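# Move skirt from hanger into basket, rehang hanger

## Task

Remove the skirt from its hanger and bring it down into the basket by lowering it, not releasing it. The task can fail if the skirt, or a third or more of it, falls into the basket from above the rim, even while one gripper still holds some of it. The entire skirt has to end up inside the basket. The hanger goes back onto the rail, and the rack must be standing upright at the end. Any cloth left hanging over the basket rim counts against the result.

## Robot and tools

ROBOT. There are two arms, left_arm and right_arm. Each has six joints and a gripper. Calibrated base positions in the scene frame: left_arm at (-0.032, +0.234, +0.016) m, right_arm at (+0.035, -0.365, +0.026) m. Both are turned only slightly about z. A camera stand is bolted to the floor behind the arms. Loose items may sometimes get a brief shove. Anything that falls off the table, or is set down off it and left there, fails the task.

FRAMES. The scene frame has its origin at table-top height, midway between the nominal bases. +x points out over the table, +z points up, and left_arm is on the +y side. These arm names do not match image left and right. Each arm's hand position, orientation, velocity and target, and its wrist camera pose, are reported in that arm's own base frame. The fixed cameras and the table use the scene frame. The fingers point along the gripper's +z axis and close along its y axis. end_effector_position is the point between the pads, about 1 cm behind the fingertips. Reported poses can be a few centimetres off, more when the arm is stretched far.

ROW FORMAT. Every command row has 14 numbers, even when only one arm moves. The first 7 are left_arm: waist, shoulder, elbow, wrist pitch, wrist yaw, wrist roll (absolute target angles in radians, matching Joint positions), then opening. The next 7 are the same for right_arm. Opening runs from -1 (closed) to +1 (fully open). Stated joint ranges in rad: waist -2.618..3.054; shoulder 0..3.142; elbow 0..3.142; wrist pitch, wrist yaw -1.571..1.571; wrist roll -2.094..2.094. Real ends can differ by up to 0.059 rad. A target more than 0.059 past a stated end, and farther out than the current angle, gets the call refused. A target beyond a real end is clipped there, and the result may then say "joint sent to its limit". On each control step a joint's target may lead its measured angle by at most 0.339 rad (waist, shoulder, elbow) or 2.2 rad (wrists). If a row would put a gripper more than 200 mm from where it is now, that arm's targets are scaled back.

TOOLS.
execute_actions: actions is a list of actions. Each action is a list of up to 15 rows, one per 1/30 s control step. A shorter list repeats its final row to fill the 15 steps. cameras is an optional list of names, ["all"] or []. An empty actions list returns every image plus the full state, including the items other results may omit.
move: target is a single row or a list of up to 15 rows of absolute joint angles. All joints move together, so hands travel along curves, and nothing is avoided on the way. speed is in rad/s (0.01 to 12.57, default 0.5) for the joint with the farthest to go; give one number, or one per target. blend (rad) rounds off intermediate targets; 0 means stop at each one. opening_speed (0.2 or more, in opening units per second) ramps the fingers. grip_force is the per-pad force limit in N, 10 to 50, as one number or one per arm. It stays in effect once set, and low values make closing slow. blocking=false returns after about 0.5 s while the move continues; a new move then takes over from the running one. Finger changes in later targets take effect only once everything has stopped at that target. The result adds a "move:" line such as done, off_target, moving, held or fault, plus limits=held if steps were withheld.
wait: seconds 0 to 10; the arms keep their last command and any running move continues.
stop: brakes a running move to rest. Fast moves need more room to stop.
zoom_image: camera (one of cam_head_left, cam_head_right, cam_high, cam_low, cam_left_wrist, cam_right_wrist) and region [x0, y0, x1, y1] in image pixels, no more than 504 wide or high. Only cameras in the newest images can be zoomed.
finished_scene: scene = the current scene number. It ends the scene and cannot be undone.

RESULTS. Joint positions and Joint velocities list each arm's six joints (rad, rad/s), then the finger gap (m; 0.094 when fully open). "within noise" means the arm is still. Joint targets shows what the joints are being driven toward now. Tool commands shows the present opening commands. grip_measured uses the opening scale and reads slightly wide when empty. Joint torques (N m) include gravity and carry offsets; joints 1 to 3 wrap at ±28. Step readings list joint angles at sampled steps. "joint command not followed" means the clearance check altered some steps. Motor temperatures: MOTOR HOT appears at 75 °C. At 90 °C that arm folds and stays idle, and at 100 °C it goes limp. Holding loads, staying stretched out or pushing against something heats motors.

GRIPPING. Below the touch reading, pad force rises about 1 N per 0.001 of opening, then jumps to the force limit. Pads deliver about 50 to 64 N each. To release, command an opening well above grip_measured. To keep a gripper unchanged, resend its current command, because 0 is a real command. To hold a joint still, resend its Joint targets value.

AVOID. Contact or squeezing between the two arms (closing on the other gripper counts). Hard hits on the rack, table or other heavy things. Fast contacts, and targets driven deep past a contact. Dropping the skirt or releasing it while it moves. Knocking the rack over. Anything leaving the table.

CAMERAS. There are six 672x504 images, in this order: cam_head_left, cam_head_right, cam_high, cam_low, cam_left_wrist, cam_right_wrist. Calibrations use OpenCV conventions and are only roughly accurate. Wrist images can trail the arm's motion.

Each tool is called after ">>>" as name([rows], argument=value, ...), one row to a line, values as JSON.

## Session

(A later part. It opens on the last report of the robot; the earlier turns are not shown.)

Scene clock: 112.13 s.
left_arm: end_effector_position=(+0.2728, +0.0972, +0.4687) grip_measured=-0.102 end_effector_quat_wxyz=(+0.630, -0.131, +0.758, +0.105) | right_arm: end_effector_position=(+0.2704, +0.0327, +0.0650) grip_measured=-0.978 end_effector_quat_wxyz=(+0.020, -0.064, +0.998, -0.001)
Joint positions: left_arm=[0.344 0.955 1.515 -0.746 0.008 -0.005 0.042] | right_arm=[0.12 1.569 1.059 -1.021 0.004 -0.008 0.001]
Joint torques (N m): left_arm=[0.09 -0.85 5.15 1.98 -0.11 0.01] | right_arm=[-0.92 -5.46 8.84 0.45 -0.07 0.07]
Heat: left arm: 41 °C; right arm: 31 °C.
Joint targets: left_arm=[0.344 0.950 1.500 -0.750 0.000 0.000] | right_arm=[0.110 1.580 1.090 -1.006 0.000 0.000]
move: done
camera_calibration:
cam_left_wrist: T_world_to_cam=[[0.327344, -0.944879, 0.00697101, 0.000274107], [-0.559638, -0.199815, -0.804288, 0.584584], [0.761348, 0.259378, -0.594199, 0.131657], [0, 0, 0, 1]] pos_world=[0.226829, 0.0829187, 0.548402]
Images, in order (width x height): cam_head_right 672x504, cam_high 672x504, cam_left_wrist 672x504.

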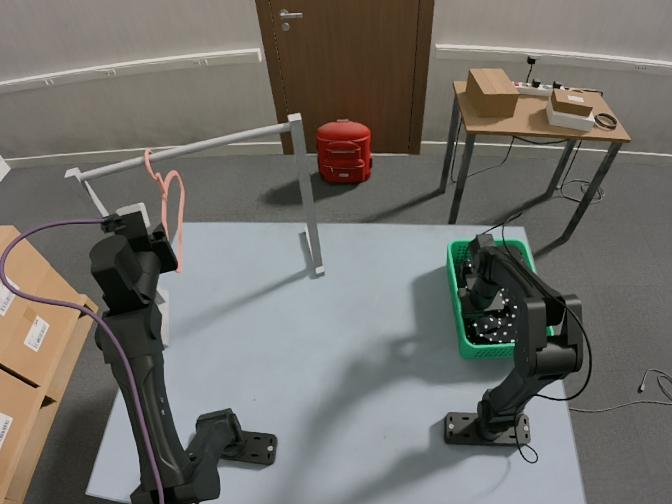

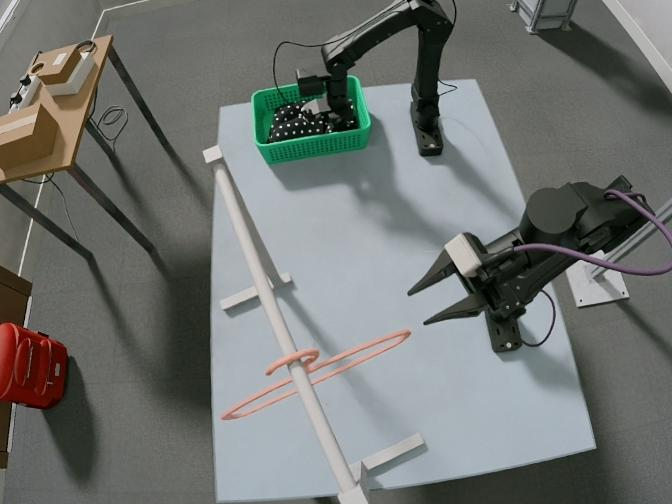

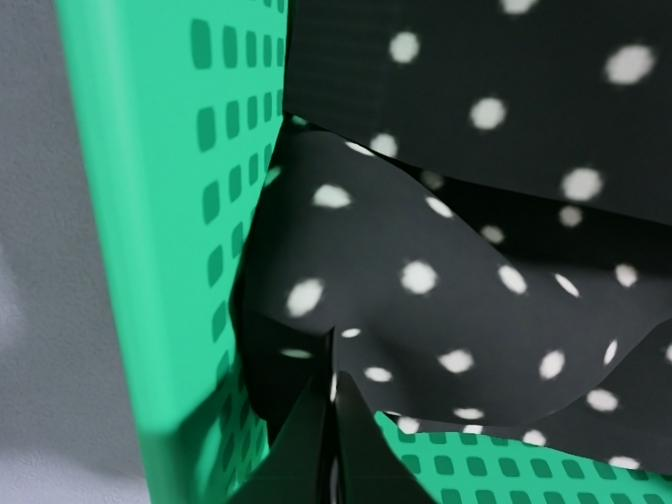

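Corner pulled in. Release and rise.

>>> move([
  [0.344, 0.95, 1.5, -0.75, 0.0, 0.0, -0.1, 0.11, 1.58, 1.09, -1.006, 0, 0, -1],
  [0.344, 0.95, 1.5, -0.75, 0.0, 0.0, -0.1, 0.11, 1.58, 1.09, -1.006, 0, 0, -0.2],
  [0.344, 0.95, 1.5, -0.75, 0.0, 0.0, -0.1, 0.11, 1.5615, 1.591, -1.529, 0, 0, -0.2],
], speed=0.3, opening_speed=1.0, cameras=["cam_head_right","cam_left_wrist", "cam_high"])

>>> zoom_image(camera="cam_high", region=[240, 60, 390, 180])

Scene clock: 117.83 s.
left_arm: end_effector_position=(+0.2728, +0.0972, +0.4687) grip_measured=-0.102 end_effector_quat_wxyz=(+0.630, -0.131, +0.758, +0.105) | right_arm: end_effector_position=(+0.2750, +0.0333, +0.1910) grip_measured=-0.202 end_effector_quat_wxyz=(+0.025, -0.064, +0.998, -0.001)
Joint positions: left_arm=[0.344 0.955 1.515 -0.746 0.008 -0.005 0.042] | right_arm=[0.12 1.569 1.563 -1.516 0.004 -0.008 0.037]
Joint torques (N m): left_arm=[0.08 -0.85 5.18 1.98 -0.1 0] | right_arm=[-0.81 -7.06 8.25 0.18 -0.04 0.08]
Heat: left arm: 41 °C; right arm: 31 °C.
Joint targets: left_arm=[0.344 0.950 1.500 -0.750 0.000 0.000] | right_arm=[0.110 1.561 1.591 -1.529 0.000 0.000]
move: done
camera_calibration:
cam_left_wrist: T_world_to_cam=[[0.327344, -0.944879, 0.00697101, 0.000274107], [-0.559638, -0.199815, -0.804288, 0.584584], [0.761348, 0.259378, -0.594199, 0.131657], [0, 0, 0, 1]] pos_world=[0.226829, 0.0829187, 0.548402]
Images, in order (width x height): cam_head_right 672x504, cam_high 672x504, cam_left_wrist 672x504.

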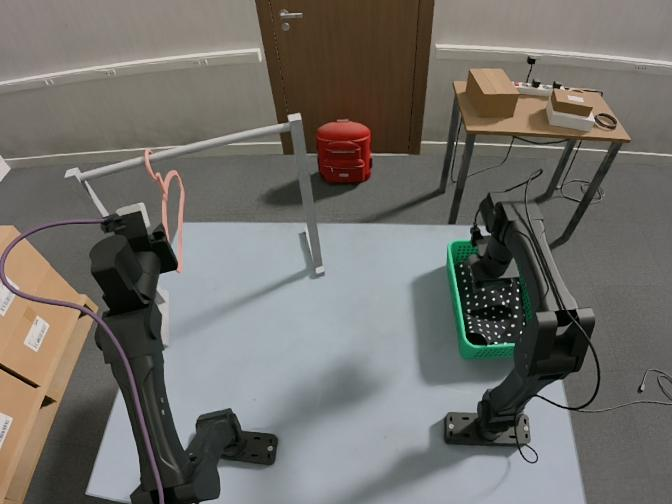

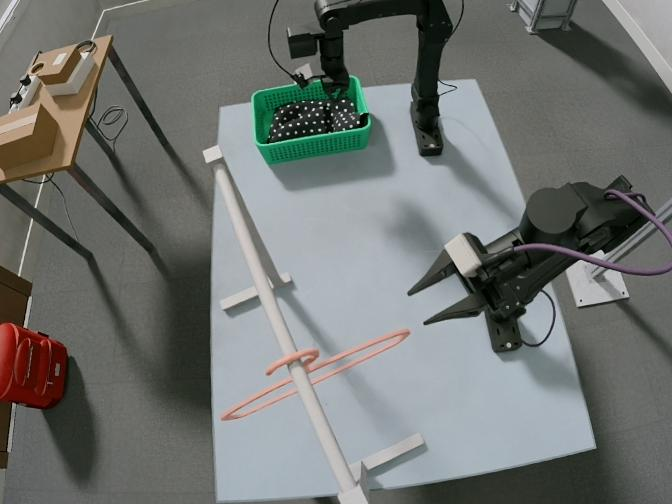

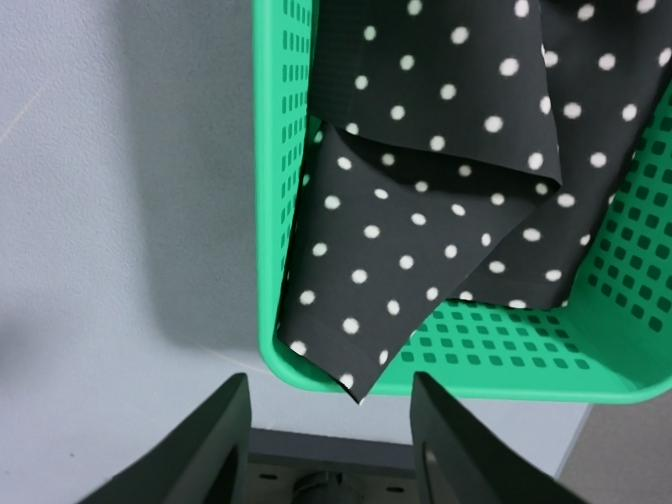

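Scaled by 3.360.

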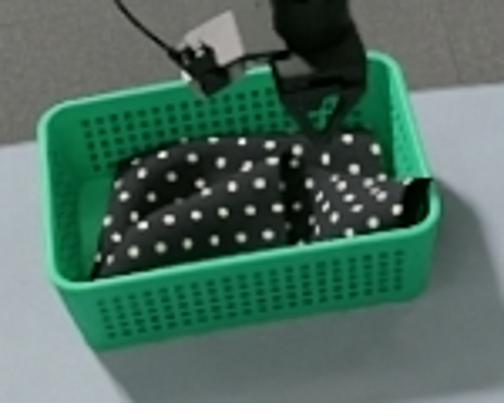

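>>> move([
  [0.344, 0.95, 1.5, -0.75, 0.0, 0.0, -0.1, 0.15, 1.31, 1.38, -1.55, 0, 0, 0],
  [0.344, 0.95, 1.5, -0.75, 0.0, 0.0, -0.1, 0.15, 1.297, 0.825, -1.01, 0, 0, 0],
], speed=[0.4,0.3], cameras=["cam_left_wrist"])

>>> move([
  [0.344, 0.95, 1.5, -0.75, 0.0, 0.0, -0.1, 0.15, 1.297, 0.825, -1.01, 0, 0, 0],
  [0.344, 0.95, 1.5, -0.75, 0.0, 0.0, -0.1, 0.15, 1.297, 0.825, -1.01, 0, 0, -1],
  [0.344, 0.95, 1.5, -0.75, 0.0, 0.0, -0.1, 0.07, 1.79, 1.5685, -1.2785, 0, 0, -1],
  [0.344, 0.95, 1.5, -0.75, 0.0, 0.0, -0.1, 0.06, 1.815, 1.37, -1.0376, 0, 0, -1],
], speed=[0.3,0.3,0.3,0.3], opening_speed=1.0, cameras=["cam_left_wrist", "cam_high","cam_head_right"])

>>> zoom_image(camera="cam_high", region=[240, 60, 390, 180])

Scene clock: 128.07 s.
left_arm: end_effector_position=(+0.2728, +0.0972, +0.4687) grip_measured=-0.102 end_effector_quat_wxyz=(+0.630, -0.131, +0.758, +0.105) | right_arm: end_effector_position=(+0.2146, +0.0275, +0.0657) grip_measured=-0.002 end_effector_quat_wxyz=(+0.036, -0.074, +0.997, -0.008)
Joint positions: left_arm=[0.344 0.955 1.515 -0.746 0.008 -0.005 0.042] | right_arm=[0.141 1.315 0.841 -1.025 0.022 -0.008 0.047]
Joint torques (N m): left_arm=[0.06 -0.88 5.16 1.98 -0.11 0] | right_arm=[0.66 -5.87 4.53 0.51 -0.23 0.05]
Heat: left arm: 41 °C; right arm: 32 °C.
Joint targets: left_arm=[0.344 0.950 1.500 -0.750 0.000 0.000] | right_arm=[0.150 1.297 0.825 -1.010 0.000 0.000]
move: done
camera_calibration:
cam_left_wrist: T_world_to_cam=[[0.327344, -0.944879, 0.00697101, 0.000274107], [-0.559638, -0.199815, -0.804288, 0.584584], [0.761348, 0.259378, -0.594199, 0.131657], [0, 0, 0, 1]] pos_world=[0.226829, 0.0829187, 0.548402]
Images, in order (width x height): cam_left_wrist 672x504.

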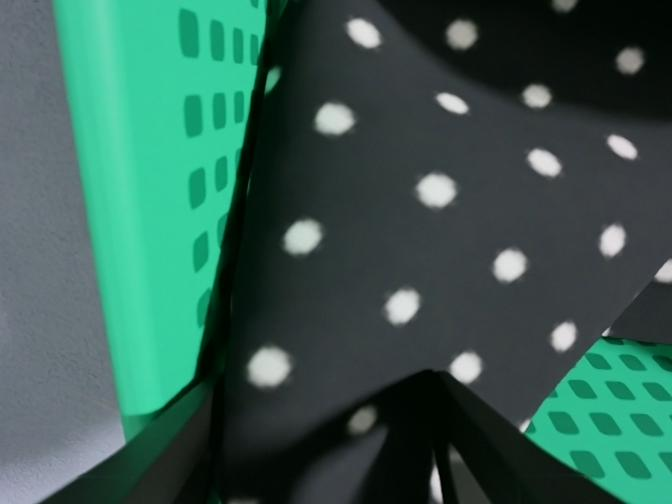

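Scene clock: 134.30 s.
left_arm: end_effector_position=(+0.2728, +0.0972, +0.4687) grip_measured=-0.102 end_effector_quat_wxyz=(+0.630, -0.131, +0.758, +0.105) | right_arm: end_effector_position=(+0.3506, +0.0245, +0.0806) grip_measured=-0.982 end_effector_quat_wxyz=(+0.046, -0.039, +0.998, -0.001)
Joint positions: left_arm=[0.344 0.955 1.515 -0.746 0.008 -0.005 0.042] | right_arm=[0.07 1.802 1.381 -1.057 0.005 -0.008 0.001]
Joint torques (N m): left_arm=[0.1 -0.87 5.15 1.98 -0.11 0] | right_arm=[-0.85 -7.64 5.15 0.61 -0.09 0.08]
Heat: left arm: 41 °C; right arm: 32 °C.
Joint targets: left_arm=[0.344 0.950 1.500 -0.750 0.000 0.000] | right_arm=[0.060 1.815 1.370 -1.038 0.000 0.000]
move: done
camera_calibration:
cam_left_wrist: T_world_to_cam=[[0.327344, -0.944879, 0.00697101, 0.000274107], [-0.559638, -0.199815, -0.804288, 0.584584], [0.761348, 0.259378, -0.594199, 0.131657], [0, 0, 0, 1]] pos_world=[0.226829, 0.0829187, 0.548402]
Images, in order (width x height): cam_head_right 672x504, cam_high 672x504, cam_left_wrist 672x504.

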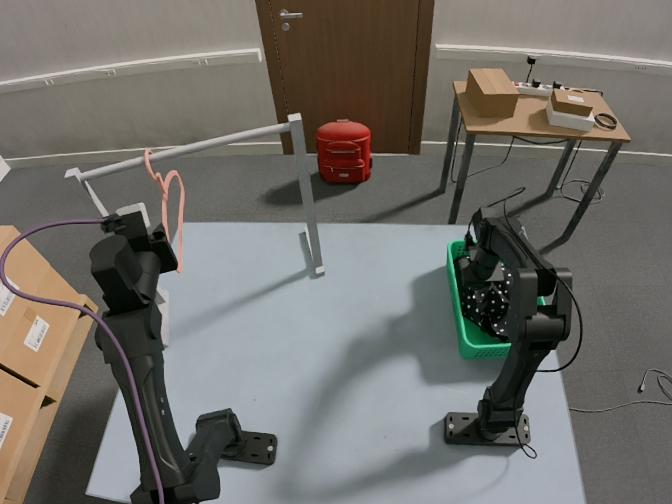

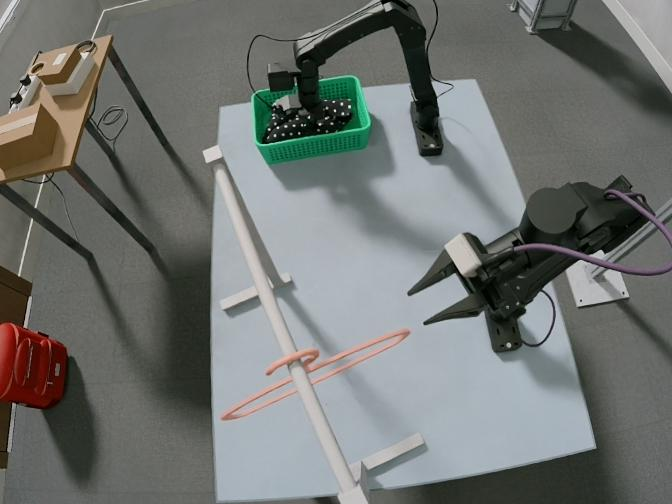

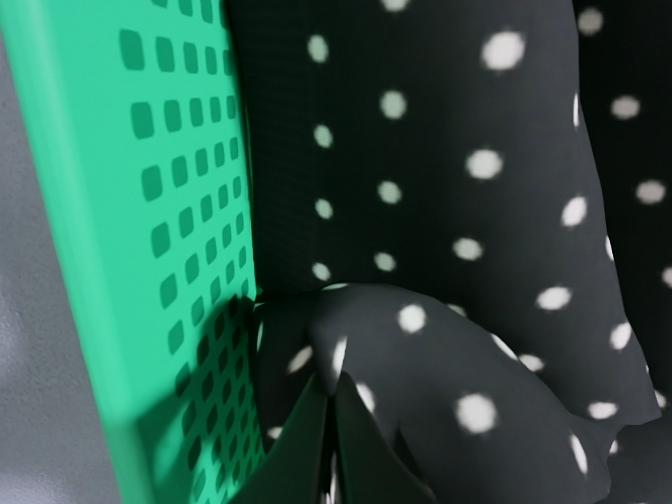

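Scaled by 3.360.

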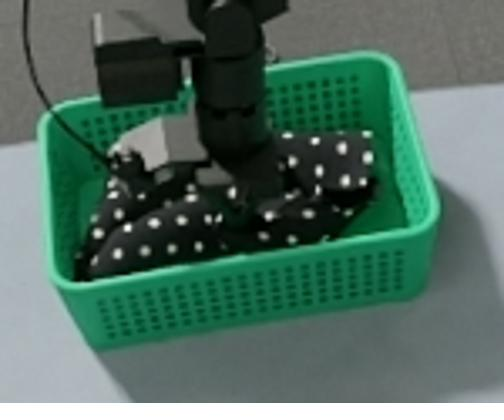

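Near wall clear now. Release and rise.

>>> move([
  [0.344, 0.95, 1.5, -0.75, 0.0, 0.0, -0.1, 0.06, 1.815, 1.37, -1.0376, 0, 0, -1],
  [0.344, 0.95, 1.5, -0.75, 0.0, 0.0, -0.1, 0.06, 1.815, 1.37, -1.0376, 0, 0, -0.3],
  [0.344, 0.95, 1.5, -0.75, 0.0, 0.0, -0.1, 0.06, 1.79, 1.78, -1.45, 0, 0, -0.3],
], speed=0.3, opening_speed=1.0, cameras=["cam_left_wrist", "cam_high","cam_head_right","cam_head_left"])

>>> zoom_image(camera="cam_high", region=[240, 60, 390, 180])

Scene clock: 139.53 s.
left_arm: end_effector_position=(+0.2728, +0.0972, +0.4687) grip_measured=-0.102 end_effector_quat_wxyz=(+0.630, -0.131, +0.758, +0.105) | right_arm: end_effector_position=(+0.3482, +0.0244, +0.1736) grip_measured=-0.302 end_effector_quat_wxyz=(+0.042, -0.039, +0.998, -0.001)
Joint positions: left_arm=[0.344 0.955 1.515 -0.746 0.008 -0.005 0.042] | right_arm=[0.07 1.802 1.752 -1.437 0.005 -0.008 0.033]
Joint torques (N m): left_arm=[0.1 -0.87 5.15 1.97 -0.1 0] | right_arm=[-0.96 -9.84 8.47 0.17 -0.06 0.06]
Heat: left arm: 41 °C; right arm: 32 °C.
Joint targets: left_arm=[0.344 0.950 1.500 -0.750 0.000 0.000] | right_arm=[0.060 1.790 1.780 -1.450 0.000 0.000]
move: done
camera_calibration:
cam_left_wrist: T_world_to_cam=[[0.327344, -0.944879, 0.00697101, 0.000274107], [-0.559638, -0.199815, -0.804288, 0.584584], [0.761348, 0.259378, -0.594199, 0.131657], [0, 0, 0, 1]] pos_world=[0.226829, 0.0829187, 0.548402]
Images, in order (width x height): cam_head_left 672x504, cam_head_right 672x504, cam_high 672x504, cam_left_wrist 672x504.

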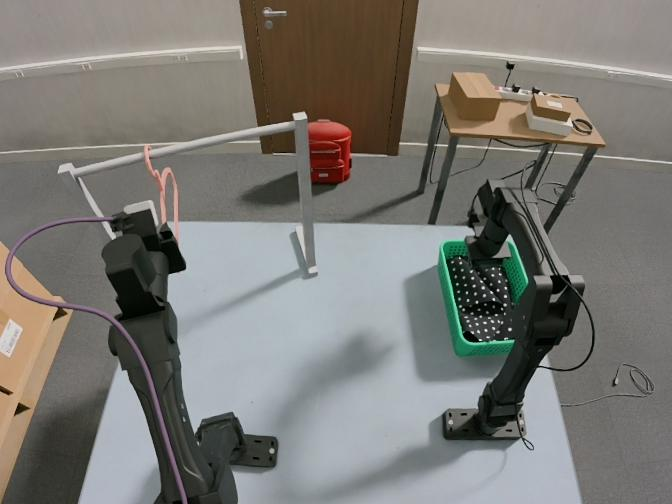

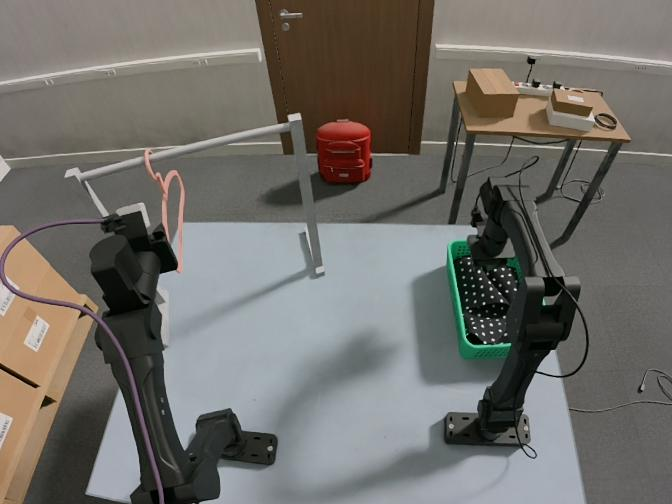

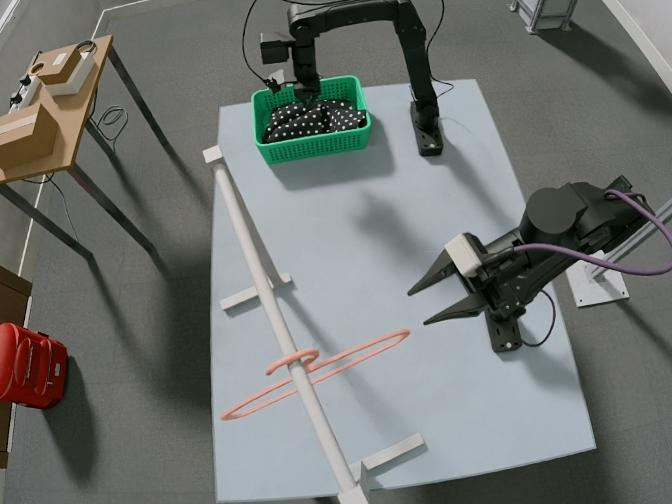

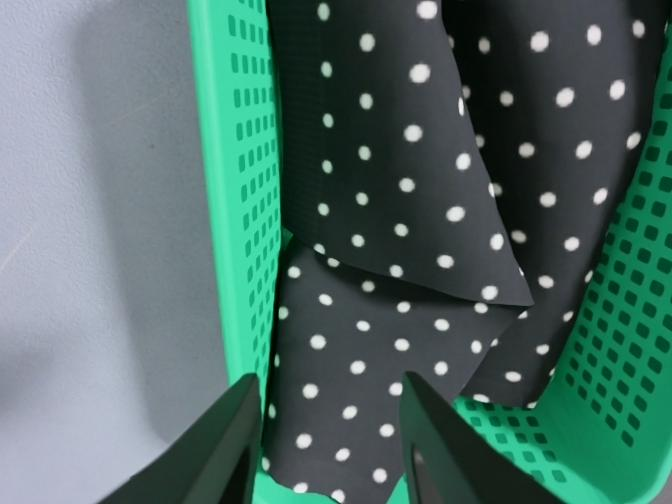

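Scaled by 3.360.

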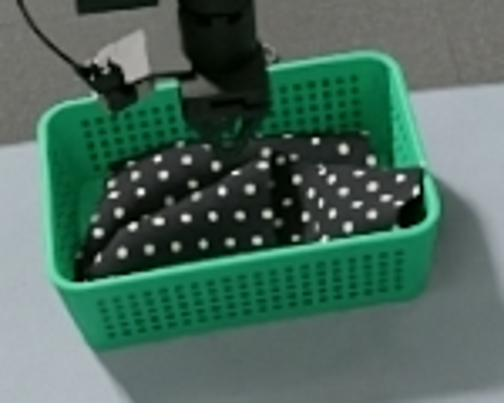

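>>> zoom_image(camera="cam_head_left", region=[430, 230, 560, 370])

Scaled by 3.600.

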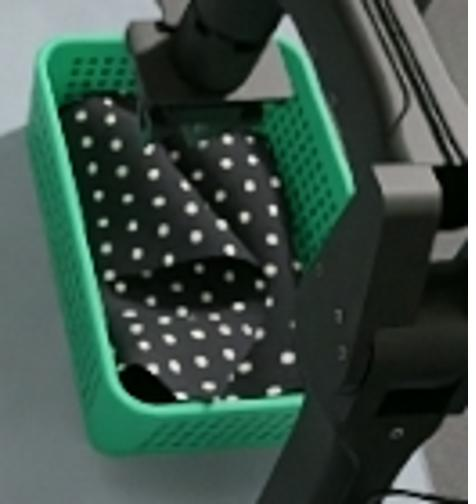

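All of it sits inside the rim.

>>> finished_scene(scene=2)

The scene is finished: the task was done.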